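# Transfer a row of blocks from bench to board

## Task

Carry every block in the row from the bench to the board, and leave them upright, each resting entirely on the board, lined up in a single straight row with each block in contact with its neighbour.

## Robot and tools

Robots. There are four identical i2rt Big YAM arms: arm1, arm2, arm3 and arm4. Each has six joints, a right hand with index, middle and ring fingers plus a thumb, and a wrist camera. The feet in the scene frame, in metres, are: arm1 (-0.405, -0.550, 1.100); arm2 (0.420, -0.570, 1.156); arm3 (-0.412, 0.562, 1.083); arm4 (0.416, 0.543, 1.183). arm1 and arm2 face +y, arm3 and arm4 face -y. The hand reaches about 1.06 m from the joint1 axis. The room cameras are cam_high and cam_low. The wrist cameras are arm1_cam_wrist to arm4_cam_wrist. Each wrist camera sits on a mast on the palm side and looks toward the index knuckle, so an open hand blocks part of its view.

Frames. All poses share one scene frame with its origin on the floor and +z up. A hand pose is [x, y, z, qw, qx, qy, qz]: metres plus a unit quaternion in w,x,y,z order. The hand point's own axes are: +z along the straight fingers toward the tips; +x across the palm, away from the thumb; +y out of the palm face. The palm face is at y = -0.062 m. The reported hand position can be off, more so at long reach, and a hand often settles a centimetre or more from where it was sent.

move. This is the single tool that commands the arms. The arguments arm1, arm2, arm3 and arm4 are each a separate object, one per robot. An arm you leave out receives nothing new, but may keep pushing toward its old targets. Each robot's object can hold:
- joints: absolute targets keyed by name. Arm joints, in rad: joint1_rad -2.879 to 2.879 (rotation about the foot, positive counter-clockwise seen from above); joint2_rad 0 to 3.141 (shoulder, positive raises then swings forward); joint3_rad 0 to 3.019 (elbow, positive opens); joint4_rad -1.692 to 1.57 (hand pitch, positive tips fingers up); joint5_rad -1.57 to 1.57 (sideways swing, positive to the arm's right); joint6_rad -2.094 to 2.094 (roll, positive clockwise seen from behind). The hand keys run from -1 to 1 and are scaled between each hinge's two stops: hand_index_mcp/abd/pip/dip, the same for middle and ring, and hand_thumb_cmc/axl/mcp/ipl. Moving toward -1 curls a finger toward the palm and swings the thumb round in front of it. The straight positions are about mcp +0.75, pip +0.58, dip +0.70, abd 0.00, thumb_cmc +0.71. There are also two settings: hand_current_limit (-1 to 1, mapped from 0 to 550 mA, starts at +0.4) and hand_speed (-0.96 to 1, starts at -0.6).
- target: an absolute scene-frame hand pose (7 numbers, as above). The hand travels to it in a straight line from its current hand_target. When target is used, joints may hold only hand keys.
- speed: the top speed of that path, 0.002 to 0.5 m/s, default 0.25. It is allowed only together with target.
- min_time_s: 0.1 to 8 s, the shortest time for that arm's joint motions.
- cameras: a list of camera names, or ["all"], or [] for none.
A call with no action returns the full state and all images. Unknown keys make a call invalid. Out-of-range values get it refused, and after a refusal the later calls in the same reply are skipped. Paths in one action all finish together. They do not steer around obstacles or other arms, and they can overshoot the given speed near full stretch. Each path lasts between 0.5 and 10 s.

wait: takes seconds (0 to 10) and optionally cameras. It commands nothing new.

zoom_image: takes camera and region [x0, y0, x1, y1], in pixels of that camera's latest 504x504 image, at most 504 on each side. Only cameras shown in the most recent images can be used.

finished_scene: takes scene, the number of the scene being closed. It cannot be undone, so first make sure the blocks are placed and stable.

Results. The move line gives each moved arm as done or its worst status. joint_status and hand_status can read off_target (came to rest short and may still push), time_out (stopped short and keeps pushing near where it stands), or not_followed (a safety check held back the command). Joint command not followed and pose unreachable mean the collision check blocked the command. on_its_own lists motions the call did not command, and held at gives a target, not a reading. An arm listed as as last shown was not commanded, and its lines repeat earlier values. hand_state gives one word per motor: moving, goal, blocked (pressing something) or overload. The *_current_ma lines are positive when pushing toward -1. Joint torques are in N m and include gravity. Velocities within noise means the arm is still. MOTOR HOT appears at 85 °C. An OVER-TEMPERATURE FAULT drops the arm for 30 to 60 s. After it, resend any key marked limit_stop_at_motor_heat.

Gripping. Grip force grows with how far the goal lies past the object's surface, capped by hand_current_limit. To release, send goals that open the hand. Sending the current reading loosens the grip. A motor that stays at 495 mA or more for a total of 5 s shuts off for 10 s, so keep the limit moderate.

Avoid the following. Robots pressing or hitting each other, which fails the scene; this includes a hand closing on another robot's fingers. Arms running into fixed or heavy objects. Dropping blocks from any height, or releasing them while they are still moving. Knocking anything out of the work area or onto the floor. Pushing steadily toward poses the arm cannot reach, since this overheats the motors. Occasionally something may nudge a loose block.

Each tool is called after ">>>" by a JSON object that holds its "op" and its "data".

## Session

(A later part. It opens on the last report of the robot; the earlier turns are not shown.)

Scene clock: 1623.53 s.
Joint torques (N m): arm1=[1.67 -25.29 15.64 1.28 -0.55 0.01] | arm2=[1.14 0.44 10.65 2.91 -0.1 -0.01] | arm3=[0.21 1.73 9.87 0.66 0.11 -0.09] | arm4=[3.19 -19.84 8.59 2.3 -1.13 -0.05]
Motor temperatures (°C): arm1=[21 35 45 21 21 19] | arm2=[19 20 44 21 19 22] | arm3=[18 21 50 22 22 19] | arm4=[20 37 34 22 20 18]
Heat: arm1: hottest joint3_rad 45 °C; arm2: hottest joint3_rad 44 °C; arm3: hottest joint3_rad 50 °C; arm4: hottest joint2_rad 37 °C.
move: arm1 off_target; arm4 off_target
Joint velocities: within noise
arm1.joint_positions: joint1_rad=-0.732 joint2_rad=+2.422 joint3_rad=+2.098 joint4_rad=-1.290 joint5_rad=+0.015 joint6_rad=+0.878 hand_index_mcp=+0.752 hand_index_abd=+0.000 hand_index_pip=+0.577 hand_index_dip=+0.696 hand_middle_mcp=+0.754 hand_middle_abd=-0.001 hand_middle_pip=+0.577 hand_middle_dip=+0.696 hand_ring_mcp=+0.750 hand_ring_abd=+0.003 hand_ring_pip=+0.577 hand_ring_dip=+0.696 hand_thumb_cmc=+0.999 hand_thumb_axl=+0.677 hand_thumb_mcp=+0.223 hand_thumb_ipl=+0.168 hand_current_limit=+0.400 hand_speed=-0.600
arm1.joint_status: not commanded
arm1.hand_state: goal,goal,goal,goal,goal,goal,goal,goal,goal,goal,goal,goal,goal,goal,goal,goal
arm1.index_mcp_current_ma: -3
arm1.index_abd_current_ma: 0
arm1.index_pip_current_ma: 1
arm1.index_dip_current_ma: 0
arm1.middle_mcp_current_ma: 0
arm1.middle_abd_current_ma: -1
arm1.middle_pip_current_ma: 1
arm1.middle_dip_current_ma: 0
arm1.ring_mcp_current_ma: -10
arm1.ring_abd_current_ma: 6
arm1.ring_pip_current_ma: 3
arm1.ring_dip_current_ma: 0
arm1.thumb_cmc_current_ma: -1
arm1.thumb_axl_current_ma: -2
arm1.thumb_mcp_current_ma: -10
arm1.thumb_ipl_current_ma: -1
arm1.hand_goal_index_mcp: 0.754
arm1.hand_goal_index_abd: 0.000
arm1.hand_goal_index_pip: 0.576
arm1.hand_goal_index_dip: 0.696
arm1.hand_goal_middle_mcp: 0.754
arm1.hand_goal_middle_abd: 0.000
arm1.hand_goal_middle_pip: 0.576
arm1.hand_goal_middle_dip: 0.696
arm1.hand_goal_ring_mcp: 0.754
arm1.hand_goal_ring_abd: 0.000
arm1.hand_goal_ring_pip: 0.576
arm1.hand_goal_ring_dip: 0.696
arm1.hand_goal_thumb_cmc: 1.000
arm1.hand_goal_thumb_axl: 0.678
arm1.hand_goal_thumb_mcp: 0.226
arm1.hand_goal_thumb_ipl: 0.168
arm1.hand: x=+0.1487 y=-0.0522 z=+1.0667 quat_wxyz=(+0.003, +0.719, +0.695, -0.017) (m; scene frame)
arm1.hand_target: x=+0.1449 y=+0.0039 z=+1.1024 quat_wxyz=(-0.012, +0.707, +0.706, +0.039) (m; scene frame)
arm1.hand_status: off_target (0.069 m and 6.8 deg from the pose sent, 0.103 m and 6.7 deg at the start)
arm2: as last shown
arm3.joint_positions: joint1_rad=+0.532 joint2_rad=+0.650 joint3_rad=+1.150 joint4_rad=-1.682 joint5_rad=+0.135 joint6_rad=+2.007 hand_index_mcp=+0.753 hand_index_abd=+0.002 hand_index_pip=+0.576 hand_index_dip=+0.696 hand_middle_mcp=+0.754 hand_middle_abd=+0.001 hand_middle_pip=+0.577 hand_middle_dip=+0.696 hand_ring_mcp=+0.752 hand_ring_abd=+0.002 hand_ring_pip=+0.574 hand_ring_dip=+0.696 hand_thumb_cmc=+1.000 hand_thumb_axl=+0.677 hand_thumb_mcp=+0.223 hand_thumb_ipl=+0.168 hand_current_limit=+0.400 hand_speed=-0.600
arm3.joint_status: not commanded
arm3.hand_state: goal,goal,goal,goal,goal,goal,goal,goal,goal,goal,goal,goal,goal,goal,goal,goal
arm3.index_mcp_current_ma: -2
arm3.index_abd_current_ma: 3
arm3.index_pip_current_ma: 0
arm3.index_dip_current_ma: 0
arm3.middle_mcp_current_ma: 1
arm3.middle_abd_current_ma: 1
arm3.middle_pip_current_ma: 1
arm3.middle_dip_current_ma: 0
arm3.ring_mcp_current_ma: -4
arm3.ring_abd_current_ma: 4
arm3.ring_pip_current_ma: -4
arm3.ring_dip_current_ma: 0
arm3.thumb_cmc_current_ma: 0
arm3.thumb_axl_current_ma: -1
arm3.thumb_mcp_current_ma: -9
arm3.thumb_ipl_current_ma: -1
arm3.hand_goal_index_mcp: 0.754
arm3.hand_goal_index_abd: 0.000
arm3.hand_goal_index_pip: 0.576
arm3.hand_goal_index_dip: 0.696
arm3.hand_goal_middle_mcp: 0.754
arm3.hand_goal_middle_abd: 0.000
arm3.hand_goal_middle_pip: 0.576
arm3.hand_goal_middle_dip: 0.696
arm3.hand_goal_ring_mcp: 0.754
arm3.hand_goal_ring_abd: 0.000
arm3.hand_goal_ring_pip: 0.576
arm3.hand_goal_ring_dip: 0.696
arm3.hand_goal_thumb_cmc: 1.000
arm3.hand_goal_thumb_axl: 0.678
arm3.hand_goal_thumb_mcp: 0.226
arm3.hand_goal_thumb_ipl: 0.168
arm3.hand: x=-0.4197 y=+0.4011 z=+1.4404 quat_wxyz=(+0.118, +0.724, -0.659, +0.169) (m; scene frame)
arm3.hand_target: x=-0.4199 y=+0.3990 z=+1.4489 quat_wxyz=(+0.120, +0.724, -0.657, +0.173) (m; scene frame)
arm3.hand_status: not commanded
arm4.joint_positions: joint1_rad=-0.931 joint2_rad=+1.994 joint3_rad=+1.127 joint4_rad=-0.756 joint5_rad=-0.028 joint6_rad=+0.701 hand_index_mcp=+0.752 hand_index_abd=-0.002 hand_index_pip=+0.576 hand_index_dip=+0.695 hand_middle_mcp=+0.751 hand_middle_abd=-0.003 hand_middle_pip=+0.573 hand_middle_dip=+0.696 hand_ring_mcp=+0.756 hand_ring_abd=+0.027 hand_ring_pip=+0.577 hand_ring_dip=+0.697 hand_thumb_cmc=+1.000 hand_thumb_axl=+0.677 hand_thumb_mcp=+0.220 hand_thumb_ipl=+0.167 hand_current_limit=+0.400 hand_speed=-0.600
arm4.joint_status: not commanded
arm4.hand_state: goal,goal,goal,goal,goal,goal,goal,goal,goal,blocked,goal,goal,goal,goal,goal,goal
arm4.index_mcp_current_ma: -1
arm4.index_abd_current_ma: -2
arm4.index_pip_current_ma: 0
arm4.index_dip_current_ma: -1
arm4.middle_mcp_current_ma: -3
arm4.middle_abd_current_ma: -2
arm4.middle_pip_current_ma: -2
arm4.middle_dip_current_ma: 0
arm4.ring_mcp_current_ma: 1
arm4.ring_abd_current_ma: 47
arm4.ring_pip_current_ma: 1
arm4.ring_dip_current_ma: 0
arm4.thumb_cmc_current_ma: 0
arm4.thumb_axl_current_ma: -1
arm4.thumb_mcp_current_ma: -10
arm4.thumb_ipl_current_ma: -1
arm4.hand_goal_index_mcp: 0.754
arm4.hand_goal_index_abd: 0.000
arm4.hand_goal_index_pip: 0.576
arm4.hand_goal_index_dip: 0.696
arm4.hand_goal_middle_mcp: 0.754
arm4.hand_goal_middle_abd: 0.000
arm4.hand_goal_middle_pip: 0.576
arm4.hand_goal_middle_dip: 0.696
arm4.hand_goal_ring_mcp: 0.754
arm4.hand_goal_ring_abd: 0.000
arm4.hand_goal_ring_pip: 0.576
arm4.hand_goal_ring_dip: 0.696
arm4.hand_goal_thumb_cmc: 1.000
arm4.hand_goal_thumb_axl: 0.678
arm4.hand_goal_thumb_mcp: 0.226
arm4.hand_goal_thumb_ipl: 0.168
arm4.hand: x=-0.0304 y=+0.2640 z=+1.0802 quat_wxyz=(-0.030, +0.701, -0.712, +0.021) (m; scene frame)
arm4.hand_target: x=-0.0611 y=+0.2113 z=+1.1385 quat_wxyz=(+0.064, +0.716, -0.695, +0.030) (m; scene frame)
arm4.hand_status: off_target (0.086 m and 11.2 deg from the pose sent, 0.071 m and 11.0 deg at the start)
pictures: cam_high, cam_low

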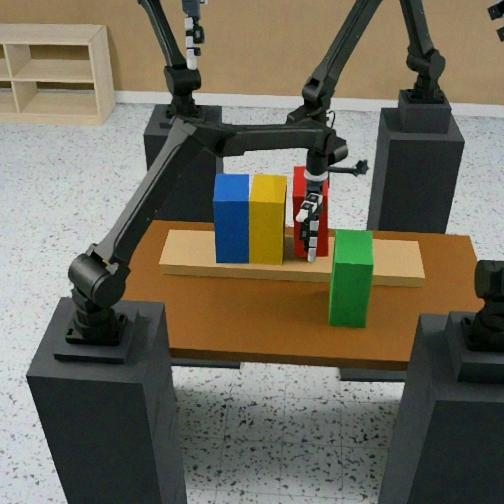

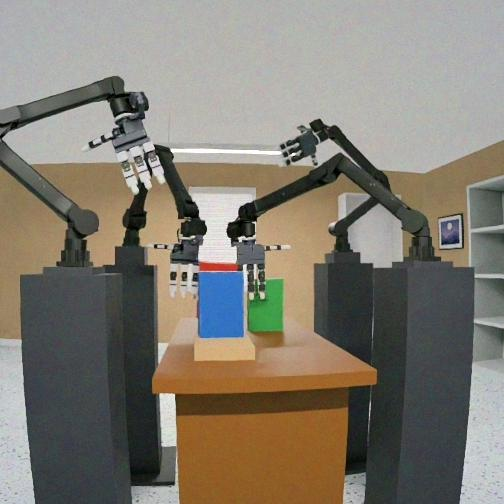

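>>> {"op": "move", "data": {"arm1": {"target": [0.120, 0.012, 1.10, -0.010, 0.708, 0.706, 0.039], "speed": 0.055}, "arm4": {"target": [-0.095, 0.212, 1.135, 0.065, 0.716, -0.697, 0.03], "speed": 0.055}, "cameras": ["cam_high"]}}

>>> {"op": "zoom_image", "data": {"camera": "cam_high", "region": [190, 160, 400, 340]}}

Scene clock: 1638.93 s.
Joint torques (N m): arm1=[1.55 -28.81 9.83 2.44 -0.48 0] | arm2=[1.14 0.44 10.65 2.92 -0.09 -0.01] | arm3=[0.5 1.61 9.87 0.65 0.14 -0.09] | arm4=[4.25 -17.38 12.92 1.18 -1.29 -0.05]
Motor temperatures (°C): arm1=[21 35 47 21 20 19] | arm2=[19 20 44 21 19 22] | arm3=[18 21 50 22 22 19] | arm4=[20 38 33 22 20 18]
Heat: arm1: hottest joint3_rad 47 °C; arm2: hottest joint3_rad 44 °C; arm3: hottest joint3_rad 50 °C; arm4: hottest joint2_rad 38 °C.
move: arm1 off_target; arm4 off_target
Joint velocities: within noise
arm1.joint_positions: joint1_rad=-0.695 joint2_rad=+2.422 joint3_rad=+2.094 joint4_rad=-1.282 joint5_rad=+0.015 joint6_rad=+0.915 hand_index_mcp=+0.752 hand_index_abd=+0.000 hand_index_pip=+0.577 hand_index_dip=+0.696 hand_middle_mcp=+0.754 hand_middle_abd=-0.001 hand_middle_pip=+0.577 hand_middle_dip=+0.696 hand_ring_mcp=+0.750 hand_ring_abd=+0.003 hand_ring_pip=+0.577 hand_ring_dip=+0.696 hand_thumb_cmc=+0.999 hand_thumb_axl=+0.677 hand_thumb_mcp=+0.223 hand_thumb_ipl=+0.168 hand_current_limit=+0.400 hand_speed=-0.600
arm1.joint_status: not commanded
arm1.hand_state: goal,goal,goal,goal,goal,goal,goal,goal,goal,goal,goal,goal,goal,goal,goal,goal
arm1.index_mcp_current_ma: -3
arm1.index_abd_current_ma: 0
arm1.index_pip_current_ma: 1
arm1.index_dip_current_ma: 0
arm1.middle_mcp_current_ma: 0
arm1.middle_abd_current_ma: -1
arm1.middle_pip_current_ma: 1
arm1.middle_dip_current_ma: 0
arm1.ring_mcp_current_ma: -10
arm1.ring_abd_current_ma: 6
arm1.ring_pip_current_ma: 3
arm1.ring_dip_current_ma: 0
arm1.thumb_cmc_current_ma: -1
arm1.thumb_axl_current_ma: -2
arm1.thumb_mcp_current_ma: -10
arm1.thumb_ipl_current_ma: -1
arm1.hand_goal_index_mcp: 0.754
arm1.hand_goal_index_abd: 0.000
arm1.hand_goal_index_pip: 0.576
arm1.hand_goal_index_dip: 0.696
arm1.hand_goal_middle_mcp: 0.754
arm1.hand_goal_middle_abd: 0.000
arm1.hand_goal_middle_pip: 0.576
arm1.hand_goal_middle_dip: 0.696
arm1.hand_goal_ring_mcp: 0.754
arm1.hand_goal_ring_abd: 0.000
arm1.hand_goal_ring_pip: 0.576
arm1.hand_goal_ring_dip: 0.696
arm1.hand_goal_thumb_cmc: 1.000
arm1.hand_goal_thumb_axl: 0.678
arm1.hand_goal_thumb_mcp: 0.226
arm1.hand_goal_thumb_ipl: 0.168
arm1.hand: x=+0.1296 y=-0.0351 z=+1.0658 quat_wxyz=(+0.004, +0.719, +0.695, -0.014) (m; scene frame)
arm1.hand_target: x=+0.1177 y=+0.0098 z=+1.1012 quat_wxyz=(-0.012, +0.707, +0.706, +0.038) (m; scene frame)
arm1.hand_status: off_target (0.059 m and 6.5 deg from the pose sent, 0.078 m and 6.8 deg at the start)
arm2, arm3: as last shown
arm4.joint_positions: joint1_rad=-0.976 joint2_rad=+1.988 joint3_rad=+1.123 joint4_rad=-0.755 joint5_rad=-0.030 joint6_rad=+0.660 hand_index_mcp=+0.752 hand_index_abd=-0.002 hand_index_pip=+0.576 hand_index_dip=+0.695 hand_middle_mcp=+0.751 hand_middle_abd=-0.003 hand_middle_pip=+0.573 hand_middle_dip=+0.696 hand_ring_mcp=+0.757 hand_ring_abd=+0.037 hand_ring_pip=+0.577 hand_ring_dip=+0.697 hand_thumb_cmc=+1.000 hand_thumb_axl=+0.677 hand_thumb_mcp=+0.220 hand_thumb_ipl=+0.167 hand_current_limit=+0.400 hand_speed=-0.600
arm4.joint_status: not commanded
arm4.hand_state: goal,goal,goal,goal,goal,goal,goal,goal,goal,blocked,goal,goal,goal,goal,goal,goal
arm4.index_mcp_current_ma: -1
arm4.index_abd_current_ma: -2
arm4.index_pip_current_ma: 0
arm4.index_dip_current_ma: -1
arm4.middle_mcp_current_ma: -3
arm4.middle_abd_current_ma: -2
arm4.middle_pip_current_ma: -2
arm4.middle_dip_current_ma: 0
arm4.ring_mcp_current_ma: 3
arm4.ring_abd_current_ma: 72
arm4.ring_pip_current_ma: 1
arm4.ring_dip_current_ma: 0
arm4.thumb_cmc_current_ma: 0
arm4.thumb_axl_current_ma: -1
arm4.thumb_mcp_current_ma: -10
arm4.thumb_ipl_current_ma: -1
arm4.hand_goal_index_mcp: 0.754
arm4.hand_goal_index_abd: 0.000
arm4.hand_goal_index_pip: 0.576
arm4.hand_goal_index_dip: 0.696
arm4.hand_goal_middle_mcp: 0.754
arm4.hand_goal_middle_abd: 0.000
arm4.hand_goal_middle_pip: 0.576
arm4.hand_goal_middle_dip: 0.696
arm4.hand_goal_ring_mcp: 0.754
arm4.hand_goal_ring_abd: 0.000
arm4.hand_goal_ring_pip: 0.576
arm4.hand_goal_ring_dip: 0.696
arm4.hand_goal_thumb_cmc: 1.000
arm4.hand_goal_thumb_axl: 0.678
arm4.hand_goal_thumb_mcp: 0.226
arm4.hand_goal_thumb_ipl: 0.168
arm4.hand: x=-0.0427 y=+0.2811 z=+1.0815 quat_wxyz=(-0.028, +0.700, -0.713, +0.023) (m; scene frame)
arm4.hand_target: x=-0.0868 y=+0.2179 z=+1.1408 quat_wxyz=(+0.065, +0.716, -0.694, +0.030) (m; scene frame)
arm4.hand_status: off_target (0.102 m and 11.0 deg from the pose sent, 0.099 m and 11.2 deg at the start; pose on its path clipped on 17 of 35 steps)
pictures: cam_high

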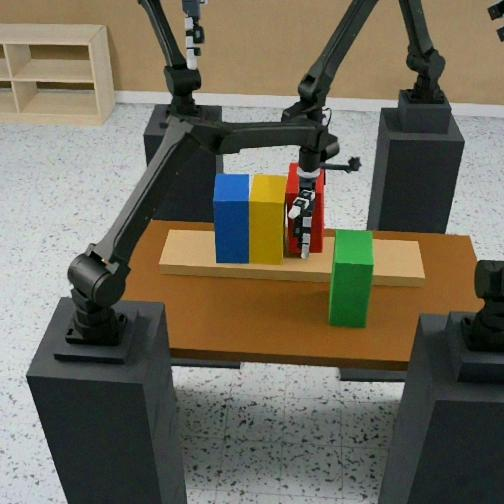

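Scaled by 2.400 from the camera's 504x504 image, which has a finer 720x720 frame.

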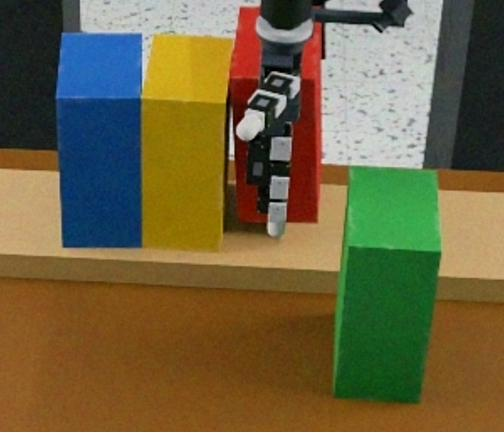

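>>> {"op": "move", "data": {"arm1": {"target": [0.112, -0.003, 1.085, -0.010, 0.708, 0.706, 0.030], "speed": 0.055}, "arm4": {"target": [-0.095, 0.202, 1.12, 0.055, 0.716, -0.697, 0.02], "speed": 0.055}, "cameras": ["cam_high"]}}

>>> {"op": "zoom_image", "data": {"camera": "cam_high", "region": [190, 160, 400, 340]}}

Scene clock: 1652.77 s.
Joint torques (N m): arm1=[0.79 -29.63 9.18 1.8 -0.54 -0.13] | arm2=[1.14 0.5 10.65 2.91 -0.09 -0.02] | arm3=[0.32 1.79 9.87 0.65 0.13 -0.11] | arm4=[4.42 -16.56 13.15 1.09 -0.84 0.18]
Motor temperatures (°C): arm1=[21 35 45 21 20 19] | arm2=[19 20 44 21 19 22] | arm3=[18 21 50 22 22 19] | arm4=[20 37 35 22 21 18]
Heat: arm1: hottest joint3_rad 45 °C; arm2: hottest joint3_rad 44 °C; arm3: hottest joint3_rad 50 °C; arm4: hottest joint2_rad 37 °C.
move: arm1 off_target; arm4 off_target
Joint velocities: within noise
arm1.joint_positions: joint1_rad=-0.691 joint2_rad=+2.413 joint3_rad=+2.014 joint4_rad=-1.224 joint5_rad=+0.015 joint6_rad=+0.924 hand_index_mcp=+0.752 hand_index_abd=+0.000 hand_index_pip=+0.577 hand_index_dip=+0.696 hand_middle_mcp=+0.754 hand_middle_abd=-0.001 hand_middle_pip=+0.577 hand_middle_dip=+0.696 hand_ring_mcp=+0.750 hand_ring_abd=+0.003 hand_ring_pip=+0.577 hand_ring_dip=+0.696 hand_thumb_cmc=+0.999 hand_thumb_axl=+0.677 hand_thumb_mcp=+0.223 hand_thumb_ipl=+0.168 hand_current_limit=+0.400 hand_speed=-0.600
arm1.joint_status: not commanded
arm1.hand_state: goal,goal,goal,goal,goal,goal,goal,goal,goal,goal,goal,goal,goal,goal,goal,goal
arm1.index_mcp_current_ma: -3
arm1.index_abd_current_ma: 0
arm1.index_pip_current_ma: 1
arm1.index_dip_current_ma: 0
arm1.middle_mcp_current_ma: 0
arm1.middle_abd_current_ma: -1
arm1.middle_pip_current_ma: 1
arm1.middle_dip_current_ma: 0
arm1.ring_mcp_current_ma: -10
arm1.ring_abd_current_ma: 6
arm1.ring_pip_current_ma: 3
arm1.ring_dip_current_ma: 0
arm1.thumb_cmc_current_ma: -1
arm1.thumb_axl_current_ma: -2
arm1.thumb_mcp_current_ma: -10
arm1.thumb_ipl_current_ma: -1
arm1.hand_goal_index_mcp: 0.754
arm1.hand_goal_index_abd: 0.000
arm1.hand_goal_index_pip: 0.576
arm1.hand_goal_index_dip: 0.696
arm1.hand_goal_middle_mcp: 0.754
arm1.hand_goal_middle_abd: 0.000
arm1.hand_goal_middle_pip: 0.576
arm1.hand_goal_middle_dip: 0.696
arm1.hand_goal_ring_mcp: 0.754
arm1.hand_goal_ring_abd: 0.000
arm1.hand_goal_ring_pip: 0.576
arm1.hand_goal_ring_dip: 0.696
arm1.hand_goal_thumb_cmc: 1.000
arm1.hand_goal_thumb_axl: 0.678
arm1.hand_goal_thumb_mcp: 0.226
arm1.hand_goal_thumb_ipl: 0.168
arm1.hand: x=+0.1177 y=-0.0443 z=+1.0434 quat_wxyz=(+0.005, +0.720, +0.693, -0.020) (m; scene frame)
arm1.hand_target: x=+0.1102 y=-0.0048 z=+1.0856 quat_wxyz=(-0.011, +0.707, +0.706, +0.029) (m; scene frame)
arm1.hand_status: off_target (0.059 m and 6.3 deg from the pose sent, 0.041 m and 5.6 deg at the start)
arm2, arm3: as last shown
arm4.joint_positions: joint1_rad=-0.968 joint2_rad=+2.013 joint3_rad=+1.158 joint4_rad=-0.755 joint5_rad=-0.021 joint6_rad=+0.660 hand_index_mcp=+0.752 hand_index_abd=-0.002 hand_index_pip=+0.576 hand_index_dip=+0.695 hand_middle_mcp=+0.751 hand_middle_abd=-0.003 hand_middle_pip=+0.573 hand_middle_dip=+0.696 hand_ring_mcp=+0.755 hand_ring_abd=+0.033 hand_ring_pip=+0.577 hand_ring_dip=+0.697 hand_thumb_cmc=+1.000 hand_thumb_axl=+0.677 hand_thumb_mcp=+0.220 hand_thumb_ipl=+0.167 hand_current_limit=+0.400 hand_speed=-0.600
arm4.joint_status: not commanded
arm4.hand_state: goal,goal,goal,goal,goal,goal,goal,goal,goal,blocked,goal,goal,goal,goal,goal,goal
arm4.index_mcp_current_ma: -1
arm4.index_abd_current_ma: -2
arm4.index_pip_current_ma: 0
arm4.index_dip_current_ma: -1
arm4.middle_mcp_current_ma: -3
arm4.middle_abd_current_ma: -2
arm4.middle_pip_current_ma: -2
arm4.middle_dip_current_ma: 0
arm4.ring_mcp_current_ma: 1
arm4.ring_abd_current_ma: 62
arm4.ring_pip_current_ma: 1
arm4.ring_dip_current_ma: 0
arm4.thumb_cmc_current_ma: 0
arm4.thumb_axl_current_ma: -1
arm4.thumb_mcp_current_ma: -10
arm4.thumb_ipl_current_ma: -1
arm4.hand_goal_index_mcp: 0.754
arm4.hand_goal_index_abd: 0.000
arm4.hand_goal_index_pip: 0.576
arm4.hand_goal_index_dip: 0.696
arm4.hand_goal_middle_mcp: 0.754
arm4.hand_goal_middle_abd: 0.000
arm4.hand_goal_middle_pip: 0.576
arm4.hand_goal_middle_dip: 0.696
arm4.hand_goal_ring_mcp: 0.754
arm4.hand_goal_ring_abd: 0.000
arm4.hand_goal_ring_pip: 0.576
arm4.hand_goal_ring_dip: 0.696
arm4.hand_goal_thumb_cmc: 1.000
arm4.hand_goal_thumb_axl: 0.678
arm4.hand_goal_thumb_mcp: 0.226
arm4.hand_goal_thumb_ipl: 0.168
arm4.hand: x=-0.0524 y=+0.2708 z=+1.0795 quat_wxyz=(-0.024, +0.703, -0.711, +0.018) (m; scene frame)
arm4.hand_target: x=-0.0879 y=+0.2057 z=+1.1258 quat_wxyz=(+0.055, +0.716, -0.695, +0.022) (m; scene frame)
arm4.hand_status: off_target (0.091 m and 9.3 deg from the pose sent, 0.102 m and 9.9 deg at the start)
pictures: cam_high

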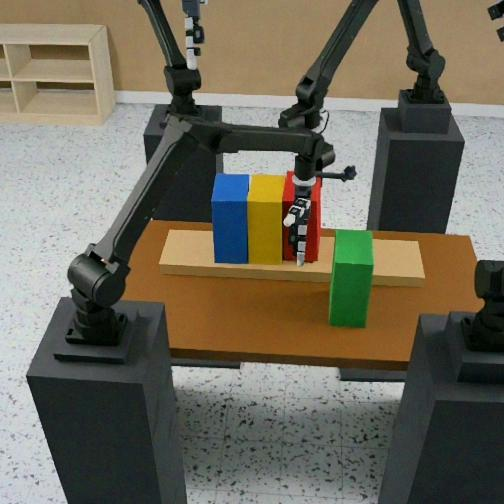

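Scaled by 2.400 from the camera's 504x504 image, which has a finer 720x720 frame.

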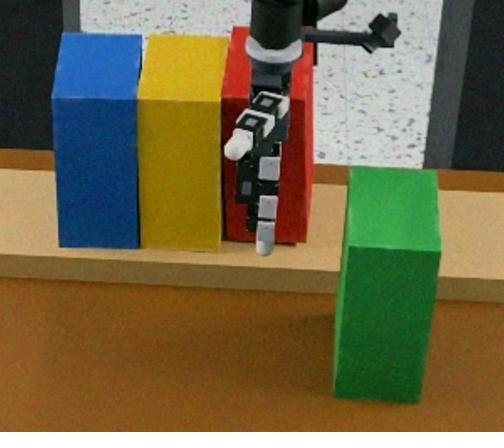

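>>> {"op": "wait", "data": {"seconds": 0.1, "cameras": ["cam_low", "cam_high"]}}

>>> {"op": "zoom_image", "data": {"camera": "cam_low", "region": [140, 200, 320, 380]}}

Scene clock: 1667.37 s.
Joint torques (N m): arm1=[0.85 -29.68 9.18 1.76 -0.53 -0.12] | arm2=[1.14 0.5 10.65 2.91 -0.1 -0.01] | arm3=[0.56 1.67 9.91 0.7 0.14 -0.11] | arm4=[4.66 -16.09 13.19 1.18 -0.83 0.2]
Motor temperatures (°C): arm1=[21 35 43 21 20 19] | arm2=[19 20 44 21 19 22] | arm3=[18 21 50 22 22 19] | arm4=[20 37 36 22 21 18]
Heat: arm1: hottest joint3_rad 43 °C; arm2: hottest joint3_rad 44 °C; arm3: hottest joint3_rad 50 °C; arm4: hottest joint2_rad 37 °C.
Joint velocities: within noise
arm1.joint_positions: joint1_rad=-0.691 joint2_rad=+2.413 joint3_rad=+2.014 joint4_rad=-1.224 joint5_rad=+0.015 joint6_rad=+0.924 hand_index_mcp=+0.752 hand_index_abd=+0.000 hand_index_pip=+0.577 hand_index_dip=+0.696 hand_middle_mcp=+0.754 hand_middle_abd=-0.001 hand_middle_pip=+0.577 hand_middle_dip=+0.696 hand_ring_mcp=+0.750 hand_ring_abd=+0.003 hand_ring_pip=+0.577 hand_ring_dip=+0.696 hand_thumb_cmc=+0.999 hand_thumb_axl=+0.677 hand_thumb_mcp=+0.223 hand_thumb_ipl=+0.168 hand_current_limit=+0.400 hand_speed=-0.600
arm1.joint_status: not commanded
arm1.hand_state: goal,goal,goal,goal,goal,goal,goal,goal,goal,goal,goal,goal,goal,goal,goal,goal
arm1.index_mcp_current_ma: -3
arm1.index_abd_current_ma: 0
arm1.index_pip_current_ma: 1
arm1.index_dip_current_ma: 0
arm1.middle_mcp_current_ma: 0
arm1.middle_abd_current_ma: -1
arm1.middle_pip_current_ma: 1
arm1.middle_dip_current_ma: 0
arm1.ring_mcp_current_ma: -10
arm1.ring_abd_current_ma: 6
arm1.ring_pip_current_ma: 3
arm1.ring_dip_current_ma: 0
arm1.thumb_cmc_current_ma: -1
arm1.thumb_axl_current_ma: -2
arm1.thumb_mcp_current_ma: -10
arm1.thumb_ipl_current_ma: -1
arm1.hand_goal_index_mcp: 0.754
arm1.hand_goal_index_abd: 0.000
arm1.hand_goal_index_pip: 0.576
arm1.hand_goal_index_dip: 0.696
arm1.hand_goal_middle_mcp: 0.754
arm1.hand_goal_middle_abd: 0.000
arm1.hand_goal_middle_pip: 0.576
arm1.hand_goal_middle_dip: 0.696
arm1.hand_goal_ring_mcp: 0.754
arm1.hand_goal_ring_abd: 0.000
arm1.hand_goal_ring_pip: 0.576
arm1.hand_goal_ring_dip: 0.696
arm1.hand_goal_thumb_cmc: 1.000
arm1.hand_goal_thumb_axl: 0.678
arm1.hand_goal_thumb_mcp: 0.226
arm1.hand_goal_thumb_ipl: 0.168
arm1.hand: x=+0.1177 y=-0.0443 z=+1.0434 quat_wxyz=(+0.005, +0.720, +0.693, -0.020) (m; scene frame)
arm1.hand_target: x=+0.1102 y=-0.0048 z=+1.0856 quat_wxyz=(-0.011, +0.707, +0.706, +0.029) (m; scene frame)
arm1.hand_status: off_target (0.059 m and 6.3 deg from the pose sent, 0.041 m and 5.6 deg at the start)
arm2.joint_positions: joint1_rad=+0.023 joint2_rad=+0.633 joint3_rad=+1.412 joint4_rad=-1.240 joint5_rad=-0.029 joint6_rad=+1.095 hand_index_mcp=+0.754 hand_index_abd=+0.001 hand_index_pip=+0.577 hand_index_dip=+0.696 hand_middle_mcp=+0.755 hand_middle_abd=+0.000 hand_middle_pip=+0.577 hand_middle_dip=+0.696 hand_ring_mcp=+0.755 hand_ring_abd=+0.001 hand_ring_pip=+0.577 hand_ring_dip=+0.696 hand_thumb_cmc=+0.714 hand_thumb_axl=+0.677 hand_thumb_mcp=+0.226 hand_thumb_ipl=+0.168 hand_current_limit=+0.400 hand_speed=-0.600
arm2.joint_status: not commanded
arm2.hand_state: goal,goal,goal,goal,goal,goal,goal,overload,goal,goal,goal,goal,goal,goal,goal,goal
arm2.index_mcp_current_ma: 0
arm2.index_abd_current_ma: 0
arm2.index_pip_current_ma: 1
arm2.index_dip_current_ma: 0
arm2.middle_mcp_current_ma: 0
arm2.middle_abd_current_ma: 0
arm2.middle_pip_current_ma: 1
arm2.middle_dip_current_ma: 0
arm2.ring_mcp_current_ma: 0
arm2.ring_abd_current_ma: 0
arm2.ring_pip_current_ma: 1
arm2.ring_dip_current_ma: 0
arm2.thumb_cmc_current_ma: 0
arm2.thumb_axl_current_ma: -1
arm2.thumb_mcp_current_ma: 0
arm2.thumb_ipl_current_ma: 0
arm2.hand_goal_index_mcp: 0.754
arm2.hand_goal_index_abd: 0.000
arm2.hand_goal_index_pip: 0.576
arm2.hand_goal_index_dip: 0.696
arm2.hand_goal_middle_mcp: 0.754
arm2.hand_goal_middle_abd: 0.000
arm2.hand_goal_middle_pip: 0.576
arm2.hand_goal_middle_dip: 0.696
arm2.hand_goal_ring_mcp: 0.754
arm2.hand_goal_ring_abd: 0.000
arm2.hand_goal_ring_pip: 0.576
arm2.hand_goal_ring_dip: 0.696
arm2.hand_goal_thumb_cmc: 0.714
arm2.hand_goal_thumb_axl: 0.678
arm2.hand_goal_thumb_mcp: 0.226
arm2.hand_goal_thumb_ipl: 0.168
arm2.hand: x=+0.4982 y=-0.2990 z=+1.7344 quat_wxyz=(-0.293, +0.427, +0.739, +0.431) (m; scene frame)
arm2.hand_target: x=+0.4985 y=-0.3023 z=+1.7450 quat_wxyz=(-0.299, +0.424, +0.733, +0.439) (m; scene frame)
arm2.hand_status: not commanded
arm3.joint_positions: joint1_rad=+0.532 joint2_rad=+0.650 joint3_rad=+1.150 joint4_rad=-1.682 joint5_rad=+0.135 joint6_rad=+2.007 hand_index_mcp=+0.753 hand_index_abd=+0.002 hand_index_pip=+0.576 hand_index_dip=+0.696 hand_middle_mcp=+0.754 hand_middle_abd=+0.001 hand_middle_pip=+0.577 hand_middle_dip=+0.696 hand_ring_mcp=+0.752 hand_ring_abd=+0.002 hand_ring_pip=+0.574 hand_ring_dip=+0.696 hand_thumb_cmc=+1.000 hand_thumb_axl=+0.677 hand_thumb_mcp=+0.223 hand_thumb_ipl=+0.168 hand_current_limit=+0.400 hand_speed=-0.600
arm3.joint_status: not commanded
arm3.hand_state: goal,goal,goal,goal,goal,goal,goal,goal,goal,goal,goal,goal,goal,goal,goal,goal
arm3.index_mcp_current_ma: -2
arm3.index_abd_current_ma: 3
arm3.index_pip_current_ma: 0
arm3.index_dip_current_ma: 0
arm3.middle_mcp_current_ma: 1
arm3.middle_abd_current_ma: 1
arm3.middle_pip_current_ma: 1
arm3.middle_dip_current_ma: 0
arm3.ring_mcp_current_ma: -4
arm3.ring_abd_current_ma: 4
arm3.ring_pip_current_ma: -4
arm3.ring_dip_current_ma: 0
arm3.thumb_cmc_current_ma: 0
arm3.thumb_axl_current_ma: -1
arm3.thumb_mcp_current_ma: -9
arm3.thumb_ipl_current_ma: -1
arm3.hand_goal_index_mcp: 0.754
arm3.hand_goal_index_abd: 0.000
arm3.hand_goal_index_pip: 0.576
arm3.hand_goal_index_dip: 0.696
arm3.hand_goal_middle_mcp: 0.754
arm3.hand_goal_middle_abd: 0.000
arm3.hand_goal_middle_pip: 0.576
arm3.hand_goal_middle_dip: 0.696
arm3.hand_goal_ring_mcp: 0.754
arm3.hand_goal_ring_abd: 0.000
arm3.hand_goal_ring_pip: 0.576
arm3.hand_goal_ring_dip: 0.696
arm3.hand_goal_thumb_cmc: 1.000
arm3.hand_goal_thumb_axl: 0.678
arm3.hand_goal_thumb_mcp: 0.226
arm3.hand_goal_thumb_ipl: 0.168
arm3.hand: x=-0.4197 y=+0.4011 z=+1.4404 quat_wxyz=(+0.118, +0.724, -0.659, +0.169) (m; scene frame)
arm3.hand_target: x=-0.4199 y=+0.3990 z=+1.4489 quat_wxyz=(+0.120, +0.724, -0.657, +0.173) (m; scene frame)
arm3.hand_status: not commanded
arm4.joint_positions: joint1_rad=-0.968 joint2_rad=+2.013 joint3_rad=+1.158 joint4_rad=-0.755 joint5_rad=-0.021 joint6_rad=+0.660 hand_index_mcp=+0.752 hand_index_abd=-0.002 hand_index_pip=+0.576 hand_index_dip=+0.695 hand_middle_mcp=+0.751 hand_middle_abd=-0.003 hand_middle_pip=+0.573 hand_middle_dip=+0.696 hand_ring_mcp=+0.755 hand_ring_abd=+0.033 hand_ring_pip=+0.577 hand_ring_dip=+0.697 hand_thumb_cmc=+1.000 hand_thumb_axl=+0.677 hand_thumb_mcp=+0.220 hand_thumb_ipl=+0.167 hand_current_limit=+0.400 hand_speed=-0.600
arm4.joint_status: not commanded
arm4.hand_state: goal,goal,goal,goal,goal,goal,goal,goal,goal,blocked,goal,goal,goal,goal,goal,goal
arm4.index_mcp_current_ma: -1
arm4.index_abd_current_ma: -2
arm4.index_pip_current_ma: 0
arm4.index_dip_current_ma: -1
arm4.middle_mcp_current_ma: -3
arm4.middle_abd_current_ma: -2
arm4.middle_pip_current_ma: -2
arm4.middle_dip_current_ma: 0
arm4.ring_mcp_current_ma: 1
arm4.ring_abd_current_ma: 62
arm4.ring_pip_current_ma: 1
arm4.ring_dip_current_ma: 0
arm4.thumb_cmc_current_ma: 0
arm4.thumb_axl_current_ma: -1
arm4.thumb_mcp_current_ma: -10
arm4.thumb_ipl_current_ma: -1
arm4.hand_goal_index_mcp: 0.754
arm4.hand_goal_index_abd: 0.000
arm4.hand_goal_index_pip: 0.576
arm4.hand_goal_index_dip: 0.696
arm4.hand_goal_middle_mcp: 0.754
arm4.hand_goal_middle_abd: 0.000
arm4.hand_goal_middle_pip: 0.576
arm4.hand_goal_middle_dip: 0.696
arm4.hand_goal_ring_mcp: 0.754
arm4.hand_goal_ring_abd: 0.000
arm4.hand_goal_ring_pip: 0.576
arm4.hand_goal_ring_dip: 0.696
arm4.hand_goal_thumb_cmc: 1.000
arm4.hand_goal_thumb_axl: 0.678
arm4.hand_goal_thumb_mcp: 0.226
arm4.hand_goal_thumb_ipl: 0.168
arm4.hand: x=-0.0524 y=+0.2708 z=+1.0795 quat_wxyz=(-0.024, +0.703, -0.711, +0.018) (m; scene frame)
arm4.hand_target: x=-0.0879 y=+0.2057 z=+1.1258 quat_wxyz=(+0.055, +0.716, -0.695, +0.022) (m; scene frame)
arm4.hand_status: off_target (0.091 m and 9.3 deg from the pose sent, 0.102 m and 9.9 deg at the start)
wait: 0.10 s; at rest from the start
pictures: cam_high, cam_low

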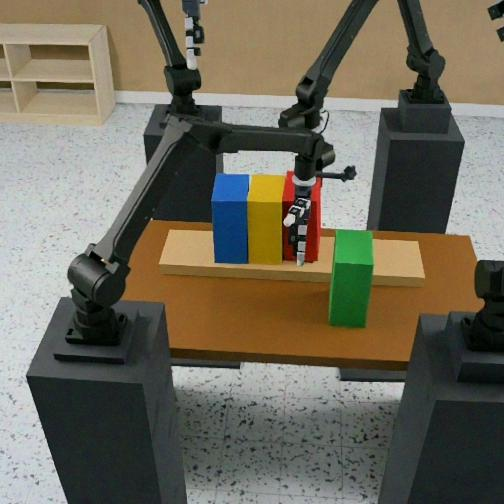

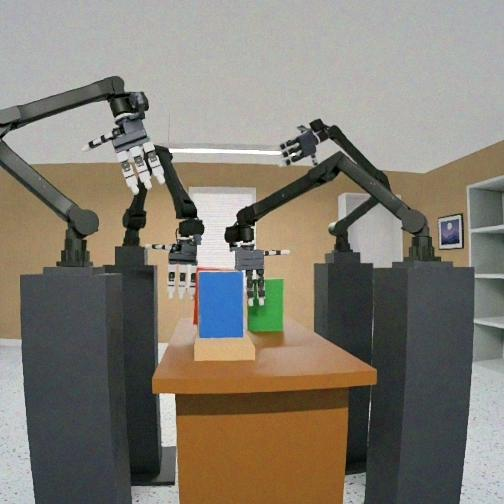

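Scaled by 2.800 from the camera's 504x504 image, which has a finer 720x720 frame.

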